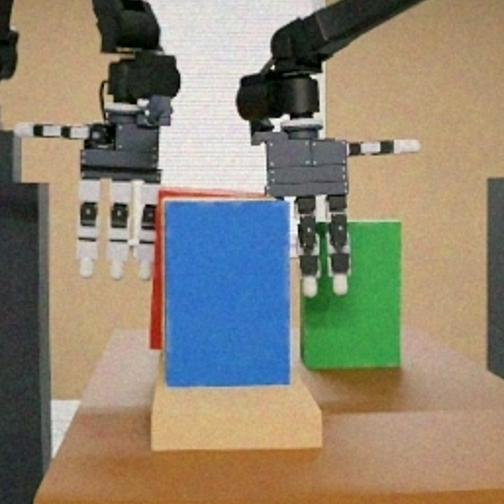

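>>> {"op": "move", "data": {"arm1": {"target": [0.120, -0.006, 1.075, -0.010, 0.708, 0.706, 0.025], "speed": 0.05}, "arm4": {"target": [-0.072, 0.202, 1.085, 0.05, 0.716, -0.697, 0.015], "speed": 0.05}}}

>>> {"op": "move", "data": {"arm1": {"target": [0.122, -0.006, 1.05, -0.005, 0.708, 0.706, 0.015], "speed": 0.05}, "arm4": {"target": [-0.070, 0.202, 1.055, 0.04, 0.716, -0.697, 0.008], "speed": 0.05}, "cameras": ["cam_low", "cam_high"]}}

>>> {"op": "zoom_image", "data": {"camera": "cam_low", "region": [140, 200, 320, 380]}}

>>> {"op": "zoom_image", "data": {"camera": "cam_high", "region": [190, 160, 400, 340]}}

Scene clock: 1686.90 s.
Joint torques (N m): arm1=[0.38 -27.4 11.11 1.54 -0.72 -0.24] | arm2=[1.2 0.44 10.65 2.92 -0.1 -0.02] | arm3=[0.5 1.44 9.88 0.59 0.13 -0.09] | arm4=[5.48 -14.62 9.06 2.81 -0.8 0.3]
Motor temperatures (°C): arm1=[21 36 41 21 21 19] | arm2=[19 20 44 21 19 22] | arm3=[18 21 50 22 22 19] | arm4=[20 37 37 22 20 18]
Heat: arm1: hottest joint3_rad 41 °C; arm2: hottest joint3_rad 44 °C; arm3: hottest joint3_rad 50 °C; arm4: hottest joint2_rad 37 °C.
move: arm1 off_target; arm4 off_target
Joint velocities: within noise
arm1.joint_positions: joint1_rad=-0.697 joint2_rad=+2.409 joint3_rad=+2.007 joint4_rad=-1.224 joint5_rad=+0.019 joint6_rad=+0.924 hand_index_mcp=+0.752 hand_index_abd=+0.000 hand_index_pip=+0.577 hand_index_dip=+0.696 hand_middle_mcp=+0.754 hand_middle_abd=-0.001 hand_middle_pip=+0.577 hand_middle_dip=+0.696 hand_ring_mcp=+0.750 hand_ring_abd=+0.003 hand_ring_pip=+0.577 hand_ring_dip=+0.696 hand_thumb_cmc=+0.999 hand_thumb_axl=+0.677 hand_thumb_mcp=+0.223 hand_thumb_ipl=+0.168 hand_current_limit=+0.400 hand_speed=-0.600
arm1.joint_status: not commanded
arm1.hand_state: goal,goal,goal,goal,goal,goal,goal,goal,goal,goal,goal,goal,goal,goal,goal,goal
arm1.index_mcp_current_ma: -3
arm1.index_abd_current_ma: 0
arm1.index_pip_current_ma: 1
arm1.index_dip_current_ma: 0
arm1.middle_mcp_current_ma: 0
arm1.middle_abd_current_ma: -1
arm1.middle_pip_current_ma: 1
arm1.middle_dip_current_ma: 0
arm1.ring_mcp_current_ma: -10
arm1.ring_abd_current_ma: 6
arm1.ring_pip_current_ma: 3
arm1.ring_dip_current_ma: 0
arm1.thumb_cmc_current_ma: -1
arm1.thumb_axl_current_ma: -2
arm1.thumb_mcp_current_ma: -10
arm1.thumb_ipl_current_ma: -1
arm1.hand_goal_index_mcp: 0.754
arm1.hand_goal_index_abd: 0.000
arm1.hand_goal_index_pip: 0.576
arm1.hand_goal_index_dip: 0.696
arm1.hand_goal_middle_mcp: 0.754
arm1.hand_goal_middle_abd: 0.000
arm1.hand_goal_middle_pip: 0.576
arm1.hand_goal_middle_dip: 0.696
arm1.hand_goal_ring_mcp: 0.754
arm1.hand_goal_ring_abd: 0.000
arm1.hand_goal_ring_pip: 0.576
arm1.hand_goal_ring_dip: 0.696
arm1.hand_goal_thumb_cmc: 1.000
arm1.hand_goal_thumb_axl: 0.678
arm1.hand_goal_thumb_mcp: 0.226
arm1.hand_goal_thumb_ipl: 0.168
arm1.hand: x=+0.1204 y=-0.0496 z=+1.0438 quat_wxyz=(+0.007, +0.723, +0.691, -0.022) (m; scene frame)
arm1.hand_target: x=+0.1178 y=-0.0079 z=+1.0766 quat_wxyz=(-0.010, +0.707, +0.706, +0.025) (m; scene frame)
arm1.hand_status: off_target (0.054 m and 6.2 deg from the pose sent, 0.050 m and 5.8 deg at the start)
arm2, arm3: as last shown
arm4.joint_positions: joint1_rad=-0.951 joint2_rad=+2.046 joint3_rad=+1.158 joint4_rad=-0.705 joint5_rad=-0.009 joint6_rad=+0.680 hand_index_mcp=+0.752 hand_index_abd=-0.002 hand_index_pip=+0.576 hand_index_dip=+0.695 hand_middle_mcp=+0.751 hand_middle_abd=-0.003 hand_middle_pip=+0.573 hand_middle_dip=+0.696 hand_ring_mcp=+0.755 hand_ring_abd=+0.003 hand_ring_pip=+0.577 hand_ring_dip=+0.697 hand_thumb_cmc=+1.000 hand_thumb_axl=+0.677 hand_thumb_mcp=+0.220 hand_thumb_ipl=+0.167 hand_current_limit=+0.400 hand_speed=-0.600
arm4.joint_status: not commanded
arm4.hand_state: goal,goal,goal,goal,goal,goal,goal,goal,goal,goal,goal,goal,goal,goal,goal,goal
arm4.index_mcp_current_ma: -1
arm4.index_abd_current_ma: -2
arm4.index_pip_current_ma: 0
arm4.index_dip_current_ma: -1
arm4.middle_mcp_current_ma: -3
arm4.middle_abd_current_ma: -2
arm4.middle_pip_current_ma: -2
arm4.middle_dip_current_ma: 0
arm4.ring_mcp_current_ma: 1
arm4.ring_abd_current_ma: 2
arm4.ring_pip_current_ma: 1
arm4.ring_dip_current_ma: 0
arm4.thumb_cmc_current_ma: 0
arm4.thumb_axl_current_ma: -1
arm4.thumb_mcp_current_ma: -10
arm4.thumb_ipl_current_ma: -1
arm4.hand_goal_index_mcp: 0.754
arm4.hand_goal_index_abd: 0.000
arm4.hand_goal_index_pip: 0.576
arm4.hand_goal_index_dip: 0.696
arm4.hand_goal_middle_mcp: 0.754
arm4.hand_goal_middle_abd: 0.000
arm4.hand_goal_middle_pip: 0.576
arm4.hand_goal_middle_dip: 0.696
arm4.hand_goal_ring_mcp: 0.754
arm4.hand_goal_ring_abd: 0.000
arm4.hand_goal_ring_pip: 0.576
arm4.hand_goal_ring_dip: 0.696
arm4.hand_goal_thumb_cmc: 1.000
arm4.hand_goal_thumb_axl: 0.678
arm4.hand_goal_thumb_mcp: 0.226
arm4.hand_goal_thumb_ipl: 0.168
arm4.hand: x=-0.0522 y=+0.2634 z=+1.0655 quat_wxyz=(-0.016, +0.702, -0.712, +0.011) (m; scene frame)
arm4.hand_target: x=-0.0676 y=+0.2040 z=+1.0886 quat_wxyz=(+0.049, +0.716, -0.696, +0.018) (m; scene frame)
arm4.hand_status: off_target (0.067 m and 8.0 deg from the pose sent, 0.072 m and 8.7 deg at the start)
pictures: none

Scene clock: 1688.07 s.
Joint torques (N m): arm1=[0.67 -23.82 12.75 1.81 -0.61 -0.24] | arm2=[1.2 0.44 10.66 2.92 -0.1 -0.01] | arm3=[0.62 1.67 9.87 0.65 0.14 -0.11] | arm4=[5.36 -11.34 9.5 3.79 -0.52 0.37]
Motor temperatures (°C): arm1=[21 36 41 21 21 19] | arm2=[19 20 44 21 19 22] | arm3=[18 21 50 22 22 19] | arm4=[20 37 37 22 20 18]
Heat: arm1: hottest joint3_rad 41 °C; arm2: hottest joint3_rad 44 °C; arm3: hottest joint3_rad 50 °C; arm4: hottest joint2_rad 37 °C.
move: arm1 off_target; arm4 off_target
Joint velocities: within noise
arm1.joint_positions: joint1_rad=-0.699 joint2_rad=+2.415 joint3_rad=+2.005 joint4_rad=-1.224 joint5_rad=+0.024 joint6_rad=+0.924 hand_index_mcp=+0.752 hand_index_abd=+0.000 hand_index_pip=+0.577 hand_index_dip=+0.696 hand_middle_mcp=+0.754 hand_middle_abd=-0.001 hand_middle_pip=+0.577 hand_middle_dip=+0.696 hand_ring_mcp=+0.750 hand_ring_abd=+0.003 hand_ring_pip=+0.577 hand_ring_dip=+0.696 hand_thumb_cmc=+0.999 hand_thumb_axl=+0.677 hand_thumb_mcp=+0.223 hand_thumb_ipl=+0.168 hand_current_limit=+0.400 hand_speed=-0.600
arm1.joint_status: not commanded
arm1.hand_state: goal,goal,goal,goal,goal,goal,goal,goal,goal,goal,goal,goal,goal,goal,goal,goal
arm1.index_mcp_current_ma: -3
arm1.index_abd_current_ma: 0
arm1.index_pip_current_ma: 1
arm1.index_dip_current_ma: 0
arm1.middle_mcp_current_ma: 0
arm1.middle_abd_current_ma: -1
arm1.middle_pip_current_ma: 1
arm1.middle_dip_current_ma: 0
arm1.ring_mcp_current_ma: -10
arm1.ring_abd_current_ma: 6
arm1.ring_pip_current_ma: 3
arm1.ring_dip_current_ma: 0
arm1.thumb_cmc_current_ma: -1
arm1.thumb_axl_current_ma: -2
arm1.thumb_mcp_current_ma: -10
arm1.thumb_ipl_current_ma: -1
arm1.hand_goal_index_mcp: 0.754
arm1.hand_goal_index_abd: 0.000
arm1.hand_goal_index_pip: 0.576
arm1.hand_goal_index_dip: 0.696
arm1.hand_goal_middle_mcp: 0.754
arm1.hand_goal_middle_abd: 0.000
arm1.hand_goal_middle_pip: 0.576
arm1.hand_goal_middle_dip: 0.696
arm1.hand_goal_ring_mcp: 0.754
arm1.hand_goal_ring_abd: 0.000
arm1.hand_goal_ring_pip: 0.576
arm1.hand_goal_ring_dip: 0.696
arm1.hand_goal_thumb_cmc: 1.000
arm1.hand_goal_thumb_axl: 0.678
arm1.hand_goal_thumb_mcp: 0.226
arm1.hand_goal_thumb_ipl: 0.168
arm1.hand: x=+0.1207 y=-0.0529 z=+1.0392 quat_wxyz=(+0.009, +0.723, +0.690, -0.025) (m; scene frame)
arm1.hand_target: x=+0.1191 y=-0.0082 z=+1.0521 quat_wxyz=(-0.005, +0.708, +0.706, +0.015) (m; scene frame)
arm1.hand_status: off_target (0.048 m and 5.5 deg from the pose sent, 0.044 m and 5.0 deg at the start)
arm2, arm3: as last shown
arm4.joint_positions: joint1_rad=-0.945 joint2_rad=+2.055 joint3_rad=+1.158 joint4_rad=-0.691 joint5_rad=-0.001 joint6_rad=+0.681 hand_index_mcp=+0.752 hand_index_abd=-0.002 hand_index_pip=+0.576 hand_index_dip=+0.695 hand_middle_mcp=+0.751 hand_middle_abd=-0.003 hand_middle_pip=+0.573 hand_middle_dip=+0.696 hand_ring_mcp=+0.760 hand_ring_abd=+0.003 hand_ring_pip=+0.577 hand_ring_dip=+0.697 hand_thumb_cmc=+1.000 hand_thumb_axl=+0.677 hand_thumb_mcp=+0.220 hand_thumb_ipl=+0.167 hand_current_limit=+0.400 hand_speed=-0.600
arm4.joint_status: not commanded
arm4.hand_state: goal,goal,goal,goal,goal,goal,goal,goal,goal,goal,goal,goal,goal,goal,goal,goal
arm4.index_mcp_current_ma: -1
arm4.index_abd_current_ma: -2
arm4.index_pip_current_ma: 0
arm4.index_dip_current_ma: -1
arm4.middle_mcp_current_ma: -3
arm4.middle_abd_current_ma: -2
arm4.middle_pip_current_ma: -2
arm4.middle_dip_current_ma: 0
arm4.ring_mcp_current_ma: 7
arm4.ring_abd_current_ma: 2
arm4.ring_pip_current_ma: 1
arm4.ring_dip_current_ma: 0
arm4.thumb_cmc_current_ma: 0
arm4.thumb_axl_current_ma: -1
arm4.thumb_mcp_current_ma: -10
arm4.thumb_ipl_current_ma: -1
arm4.hand_goal_index_mcp: 0.754
arm4.hand_goal_index_abd: 0.000
arm4.hand_goal_index_pip: 0.576
arm4.hand_goal_index_dip: 0.696
arm4.hand_goal_middle_mcp: 0.754
arm4.hand_goal_middle_abd: 0.000
arm4.hand_goal_middle_pip: 0.576
arm4.hand_goal_middle_dip: 0.696
arm4.hand_goal_ring_mcp: 0.754
arm4.hand_goal_ring_abd: 0.000
arm4.hand_goal_ring_pip: 0.576
arm4.hand_goal_ring_dip: 0.696
arm4.hand_goal_thumb_cmc: 1.000
arm4.hand_goal_thumb_axl: 0.678
arm4.hand_goal_thumb_mcp: 0.226
arm4.hand_goal_thumb_ipl: 0.168
arm4.hand: x=-0.0520 y=+0.2605 z=+1.0618 quat_wxyz=(-0.014, +0.704, -0.710, +0.006) (m; scene frame)
arm4.hand_target: x=-0.0646 y=+0.2043 z=+1.0593 quat_wxyz=(+0.039, +0.717, -0.696, +0.011) (m; scene frame)
arm4.hand_status: off_target (0.062 m and 6.6 deg from the pose sent, 0.065 m and 6.9 deg at the start)
pictures: cam_high, cam_low

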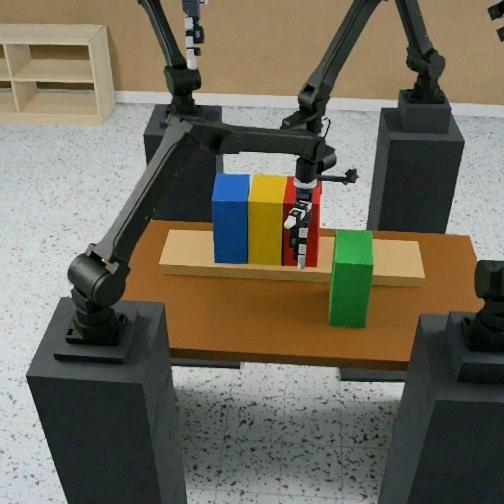

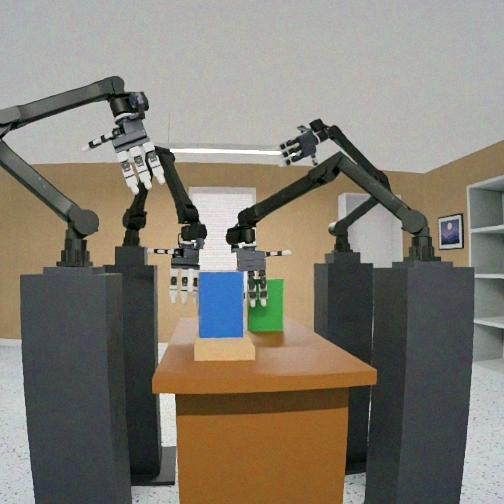

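Scaled by 2.800 from the camera's 504x504 image, which has a finer 720x720 frame.

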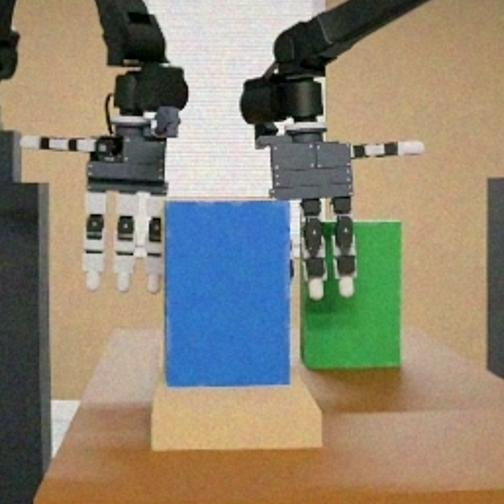

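Scaled by 2.400 from the camera's 504x504 image, which has a finer 720x720 frame.

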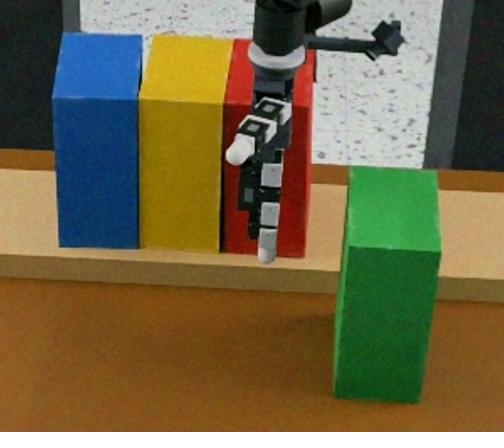

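>>> {"op": "move", "data": {"arm1": {"target": [0.122, -0.095, 1.06, -0.005, 0.708, 0.706, 0.015], "speed": 0.06}, "arm4": {"target": [-0.06, 0.305, 1.08, 0.04, 0.716, -0.697, 0.008], "speed": 0.06}}}

>>> {"op": "move", "data": {"arm1": {"target": [0.125, -0.20, 1.06, -0.005, 0.708, 0.706, 0.015], "speed": 0.2}, "arm4": {"target": [-0.06, 0.31, 1.27, 0.04, 0.716, -0.697, 0.008], "speed": 0.2}, "cameras": ["cam_low", "cam_high"]}}

>>> {"op": "zoom_image", "data": {"camera": "cam_high", "region": [190, 160, 400, 340]}}

Scene clock: 1710.80 s.
Joint torques (N m): arm1=[-2.49 -25.93 7.24 0.7 0.02 -0.24] | arm2=[1.14 0.5 10.65 2.91 -0.1 -0.02] | arm3=[0.44 1.55 9.91 0.66 0.13 -0.1] | arm4=[0.73 -14.74 4.56 0.83 -0.04 0.01]
Motor temperatures (°C): arm1=[21 38 42 21 21 19] | arm2=[19 20 44 21 19 22] | arm3=[18 21 50 22 22 19] | arm4=[20 36 36 22 20 18]
Heat: arm1: hottest joint3_rad 42 °C; arm2: hottest joint3_rad 44 °C; arm3: hottest joint3_rad 50 °C; arm4: hottest joint2_rad 36 °C.
move: arm1 off_target; arm4 off_target
Joint velocities: within noise
arm1.joint_positions: joint1_rad=-0.745 joint2_rad=+2.275 joint3_rad=+1.742 joint4_rad=-1.056 joint5_rad=+0.006 joint6_rad=+0.840 hand_index_mcp=+0.752 hand_index_abd=+0.000 hand_index_pip=+0.577 hand_index_dip=+0.696 hand_middle_mcp=+0.754 hand_middle_abd=-0.001 hand_middle_pip=+0.577 hand_middle_dip=+0.696 hand_ring_mcp=+0.751 hand_ring_abd=+0.003 hand_ring_pip=+0.577 hand_ring_dip=+0.696 hand_thumb_cmc=+0.999 hand_thumb_axl=+0.677 hand_thumb_mcp=+0.223 hand_thumb_ipl=+0.168 hand_current_limit=+0.400 hand_speed=-0.600
arm1.joint_status: not commanded
arm1.hand_state: goal,goal,goal,goal,goal,goal,goal,goal,goal,goal,goal,goal,goal,goal,goal,goal
arm1.index_mcp_current_ma: -3
arm1.index_abd_current_ma: 0
arm1.index_pip_current_ma: 1
arm1.index_dip_current_ma: 0
arm1.middle_mcp_current_ma: 0
arm1.middle_abd_current_ma: -1
arm1.middle_pip_current_ma: 1
arm1.middle_dip_current_ma: 0
arm1.ring_mcp_current_ma: -6
arm1.ring_abd_current_ma: 6
arm1.ring_pip_current_ma: 3
arm1.ring_dip_current_ma: 0
arm1.thumb_cmc_current_ma: -1
arm1.thumb_axl_current_ma: -2
arm1.thumb_mcp_current_ma: -10
arm1.thumb_ipl_current_ma: -1
arm1.hand_goal_index_mcp: 0.754
arm1.hand_goal_index_abd: 0.000
arm1.hand_goal_index_pip: 0.576
arm1.hand_goal_index_dip: 0.696
arm1.hand_goal_middle_mcp: 0.754
arm1.hand_goal_middle_abd: 0.000
arm1.hand_goal_middle_pip: 0.576
arm1.hand_goal_middle_dip: 0.696
arm1.hand_goal_ring_mcp: 0.754
arm1.hand_goal_ring_abd: 0.000
arm1.hand_goal_ring_pip: 0.576
arm1.hand_goal_ring_dip: 0.696
arm1.hand_goal_thumb_cmc: 1.000
arm1.hand_goal_thumb_axl: 0.678
arm1.hand_goal_thumb_mcp: 0.226
arm1.hand_goal_thumb_ipl: 0.168
arm1.hand: x=+0.1149 y=-0.0986 z=+1.0402 quat_wxyz=(-0.003, +0.710, +0.704, -0.004) (m; scene frame)
arm1.hand_target: x=+0.1219 y=-0.0951 z=+1.0600 quat_wxyz=(-0.005, +0.708, +0.706, +0.015) (m; scene frame)
arm1.hand_status: off_target (0.021 m and 2.2 deg from the pose sent, 0.047 m and 5.5 deg at the start)
arm2, arm3: as last shown
arm4.joint_positions: joint1_rad=-1.034 joint2_rad=+1.974 joint3_rad=+1.007 joint4_rad=-0.552 joint5_rad=-0.024 joint6_rad=+0.560 hand_index_mcp=+0.752 hand_index_abd=-0.002 hand_index_pip=+0.576 hand_index_dip=+0.695 hand_middle_mcp=+0.751 hand_middle_abd=-0.003 hand_middle_pip=+0.573 hand_middle_dip=+0.696 hand_ring_mcp=+0.755 hand_ring_abd=+0.003 hand_ring_pip=+0.577 hand_ring_dip=+0.697 hand_thumb_cmc=+1.000 hand_thumb_axl=+0.677 hand_thumb_mcp=+0.220 hand_thumb_ipl=+0.167 hand_current_limit=+0.400 hand_speed=-0.600
arm4.joint_status: not commanded
arm4.hand_state: goal,goal,goal,goal,goal,goal,goal,goal,goal,goal,goal,goal,goal,goal,goal,goal
arm4.index_mcp_current_ma: -1
arm4.index_abd_current_ma: -2
arm4.index_pip_current_ma: 0
arm4.index_dip_current_ma: -1
arm4.middle_mcp_current_ma: -3
arm4.middle_abd_current_ma: -2
arm4.middle_pip_current_ma: -2
arm4.middle_dip_current_ma: 0
arm4.ring_mcp_current_ma: 1
arm4.ring_abd_current_ma: 2
arm4.ring_pip_current_ma: 1
arm4.ring_dip_current_ma: 0
arm4.thumb_cmc_current_ma: 0
arm4.thumb_axl_current_ma: -1
arm4.thumb_mcp_current_ma: -10
arm4.thumb_ipl_current_ma: -1
arm4.hand_goal_index_mcp: 0.754
arm4.hand_goal_index_abd: 0.000
arm4.hand_goal_index_pip: 0.576
arm4.hand_goal_index_dip: 0.696
arm4.hand_goal_middle_mcp: 0.754
arm4.hand_goal_middle_abd: 0.000
arm4.hand_goal_middle_pip: 0.576
arm4.hand_goal_middle_dip: 0.696
arm4.hand_goal_ring_mcp: 0.754
arm4.hand_goal_ring_abd: 0.000
arm4.hand_goal_ring_pip: 0.576
arm4.hand_goal_ring_dip: 0.696
arm4.hand_goal_thumb_cmc: 1.000
arm4.hand_goal_thumb_axl: 0.678
arm4.hand_goal_thumb_mcp: 0.226
arm4.hand_goal_thumb_ipl: 0.168
arm4.hand: x=-0.0516 y=+0.3064 z=+1.0670 quat_wxyz=(+0.022, +0.715, -0.698, +0.011) (m; scene frame)
arm4.hand_target: x=-0.0598 y=+0.3051 z=+1.0798 quat_wxyz=(+0.040, +0.716, -0.697, +0.008) (m; scene frame)
arm4.hand_status: off_target (0.016 m and 2.1 deg from the pose sent, 0.049 m and 6.5 deg at the start)
pictures: none

Scene clock: 1712.43 s.
Joint torques (N m): arm1=[-2.26 -22.95 6.74 0.7 0.01 -0.25] | arm2=[1.14 0.5 10.65 2.92 -0.09 -0.01] | arm3=[0.44 2.14 9.88 0.73 0.13 -0.09] | arm4=[1.14 -12.16 10.97 -0.46 -0.05 -0.02]
Motor temperatures (°C): arm1=[21 38 42 21 21 19] | arm2=[19 20 44 21 19 22] | arm3=[18 21 50 22 22 19] | arm4=[20 36 36 22 20 18]
Heat: arm1: hottest joint3_rad 42 °C; arm2: hottest joint3_rad 44 °C; arm3: hottest joint3_rad 50 °C; arm4: hottest joint2_rad 36 °C.
move: arm1 off_target; arm4 off_target
Joint velocities: within noise
arm1.joint_positions: joint1_rad=-0.875 joint2_rad=+2.112 joint3_rad=+1.453 joint4_rad=-0.928 joint5_rad=+0.003 joint6_rad=+0.712 hand_index_mcp=+0.752 hand_index_abd=+0.000 hand_index_pip=+0.577 hand_index_dip=+0.696 hand_middle_mcp=+0.754 hand_middle_abd=-0.001 hand_middle_pip=+0.577 hand_middle_dip=+0.696 hand_ring_mcp=+0.751 hand_ring_abd=+0.003 hand_ring_pip=+0.577 hand_ring_dip=+0.696 hand_thumb_cmc=+0.999 hand_thumb_axl=+0.677 hand_thumb_mcp=+0.223 hand_thumb_ipl=+0.168 hand_current_limit=+0.400 hand_speed=-0.600
arm1.joint_status: not commanded
arm1.hand_state: goal,goal,goal,goal,goal,goal,goal,goal,goal,goal,goal,goal,goal,goal,goal,goal
arm1.index_mcp_current_ma: -3
arm1.index_abd_current_ma: 0
arm1.index_pip_current_ma: 1
arm1.index_dip_current_ma: 0
arm1.middle_mcp_current_ma: 0
arm1.middle_abd_current_ma: -1
arm1.middle_pip_current_ma: 1
arm1.middle_dip_current_ma: 0
arm1.ring_mcp_current_ma: -6
arm1.ring_abd_current_ma: 6
arm1.ring_pip_current_ma: 3
arm1.ring_dip_current_ma: 0
arm1.thumb_cmc_current_ma: -1
arm1.thumb_axl_current_ma: -2
arm1.thumb_mcp_current_ma: -10
arm1.thumb_ipl_current_ma: -1
arm1.hand_goal_index_mcp: 0.754
arm1.hand_goal_index_abd: 0.000
arm1.hand_goal_index_pip: 0.576
arm1.hand_goal_index_dip: 0.696
arm1.hand_goal_middle_mcp: 0.754
arm1.hand_goal_middle_abd: 0.000
arm1.hand_goal_middle_pip: 0.576
arm1.hand_goal_middle_dip: 0.696
arm1.hand_goal_ring_mcp: 0.754
arm1.hand_goal_ring_abd: 0.000
arm1.hand_goal_ring_pip: 0.576
arm1.hand_goal_ring_dip: 0.696
arm1.hand_goal_thumb_cmc: 1.000
arm1.hand_goal_thumb_axl: 0.678
arm1.hand_goal_thumb_mcp: 0.226
arm1.hand_goal_thumb_ipl: 0.168
arm1.hand: x=+0.1189 y=-0.2043 z=+1.0433 quat_wxyz=(-0.005, +0.711, +0.703, -0.003) (m; scene frame)
arm1.hand_target: x=+0.1248 y=-0.2002 z=+1.0598 quat_wxyz=(-0.005, +0.708, +0.706, +0.015) (m; scene frame)
arm1.hand_status: off_target (0.018 m and 2.1 deg from the pose sent, 0.104 m and 2.2 deg at the start)
arm2, arm3: as last shown
arm4.joint_positions: joint1_rad=-1.036 joint2_rad=+1.601 joint3_rad=+1.095 joint4_rad=-1.012 joint5_rad=-0.024 joint6_rad=+0.553 hand_index_mcp=+0.752 hand_index_abd=-0.002 hand_index_pip=+0.576 hand_index_dip=+0.695 hand_middle_mcp=+0.751 hand_middle_abd=-0.003 hand_middle_pip=+0.573 hand_middle_dip=+0.696 hand_ring_mcp=+0.754 hand_ring_abd=+0.003 hand_ring_pip=+0.577 hand_ring_dip=+0.697 hand_thumb_cmc=+1.000 hand_thumb_axl=+0.677 hand_thumb_mcp=+0.220 hand_thumb_ipl=+0.167 hand_current_limit=+0.400 hand_speed=-0.600
arm4.joint_status: not commanded
arm4.hand_state: goal,goal,goal,goal,goal,goal,goal,goal,goal,goal,goal,goal,goal,goal,goal,goal
arm4.index_mcp_current_ma: -1
arm4.index_abd_current_ma: -2
arm4.index_pip_current_ma: 0
arm4.index_dip_current_ma: -1
arm4.middle_mcp_current_ma: -3
arm4.middle_abd_current_ma: -2
arm4.middle_pip_current_ma: -2
arm4.middle_dip_current_ma: 0
arm4.ring_mcp_current_ma: 0
arm4.ring_abd_current_ma: 2
arm4.ring_pip_current_ma: 1
arm4.ring_dip_current_ma: 0
arm4.thumb_cmc_current_ma: 0
arm4.thumb_axl_current_ma: -1
arm4.thumb_mcp_current_ma: -10
arm4.thumb_ipl_current_ma: -1
arm4.hand_goal_index_mcp: 0.754
arm4.hand_goal_index_abd: 0.000
arm4.hand_goal_index_pip: 0.576
arm4.hand_goal_index_dip: 0.696
arm4.hand_goal_middle_mcp: 0.754
arm4.hand_goal_middle_abd: 0.000
arm4.hand_goal_middle_pip: 0.576
arm4.hand_goal_middle_dip: 0.696
arm4.hand_goal_ring_mcp: 0.754
arm4.hand_goal_ring_abd: 0.000
arm4.hand_goal_ring_pip: 0.576
arm4.hand_goal_ring_dip: 0.696
arm4.hand_goal_thumb_cmc: 1.000
arm4.hand_goal_thumb_axl: 0.678
arm4.hand_goal_thumb_mcp: 0.226
arm4.hand_goal_thumb_ipl: 0.168
arm4.hand: x=-0.0432 y=+0.3143 z=+1.2513 quat_wxyz=(+0.023, +0.717, -0.697, +0.011) (m; scene frame)
arm4.hand_target: x=-0.0592 y=+0.3105 z=+1.2701 quat_wxyz=(+0.040, +0.716, -0.697, +0.008) (m; scene frame)
arm4.hand_status: off_target (0.025 m and 2.0 deg from the pose sent, 0.203 m and 2.1 deg at the start)
pictures: cam_high, cam_low

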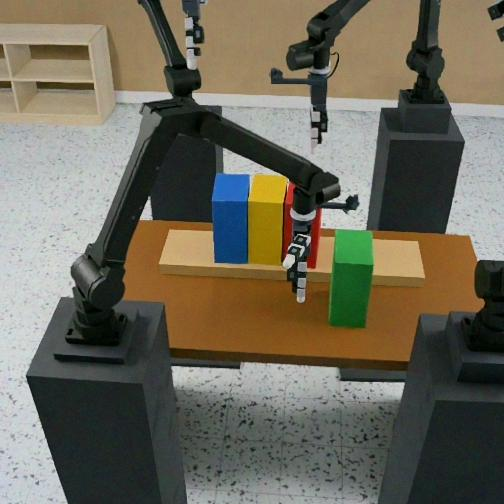

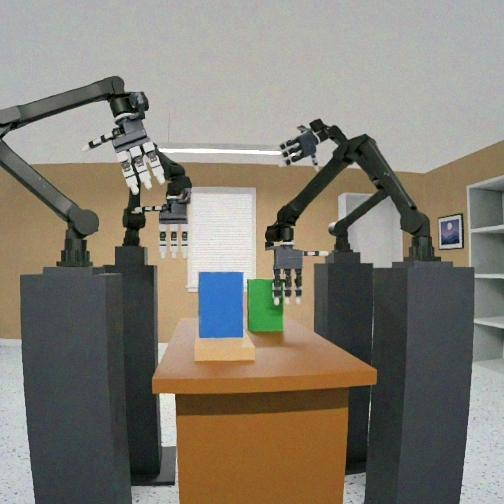

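Scaled by 2.400 from the camera's 504x504 image, which has a finer 720x720 frame.

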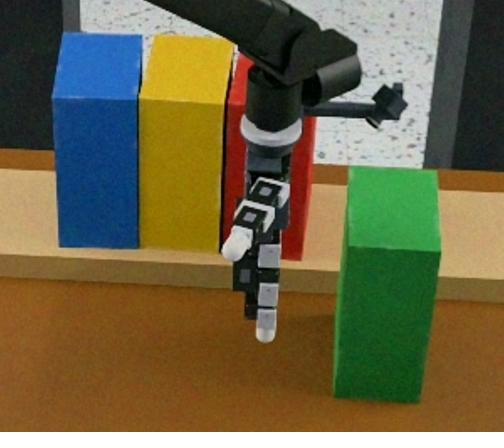

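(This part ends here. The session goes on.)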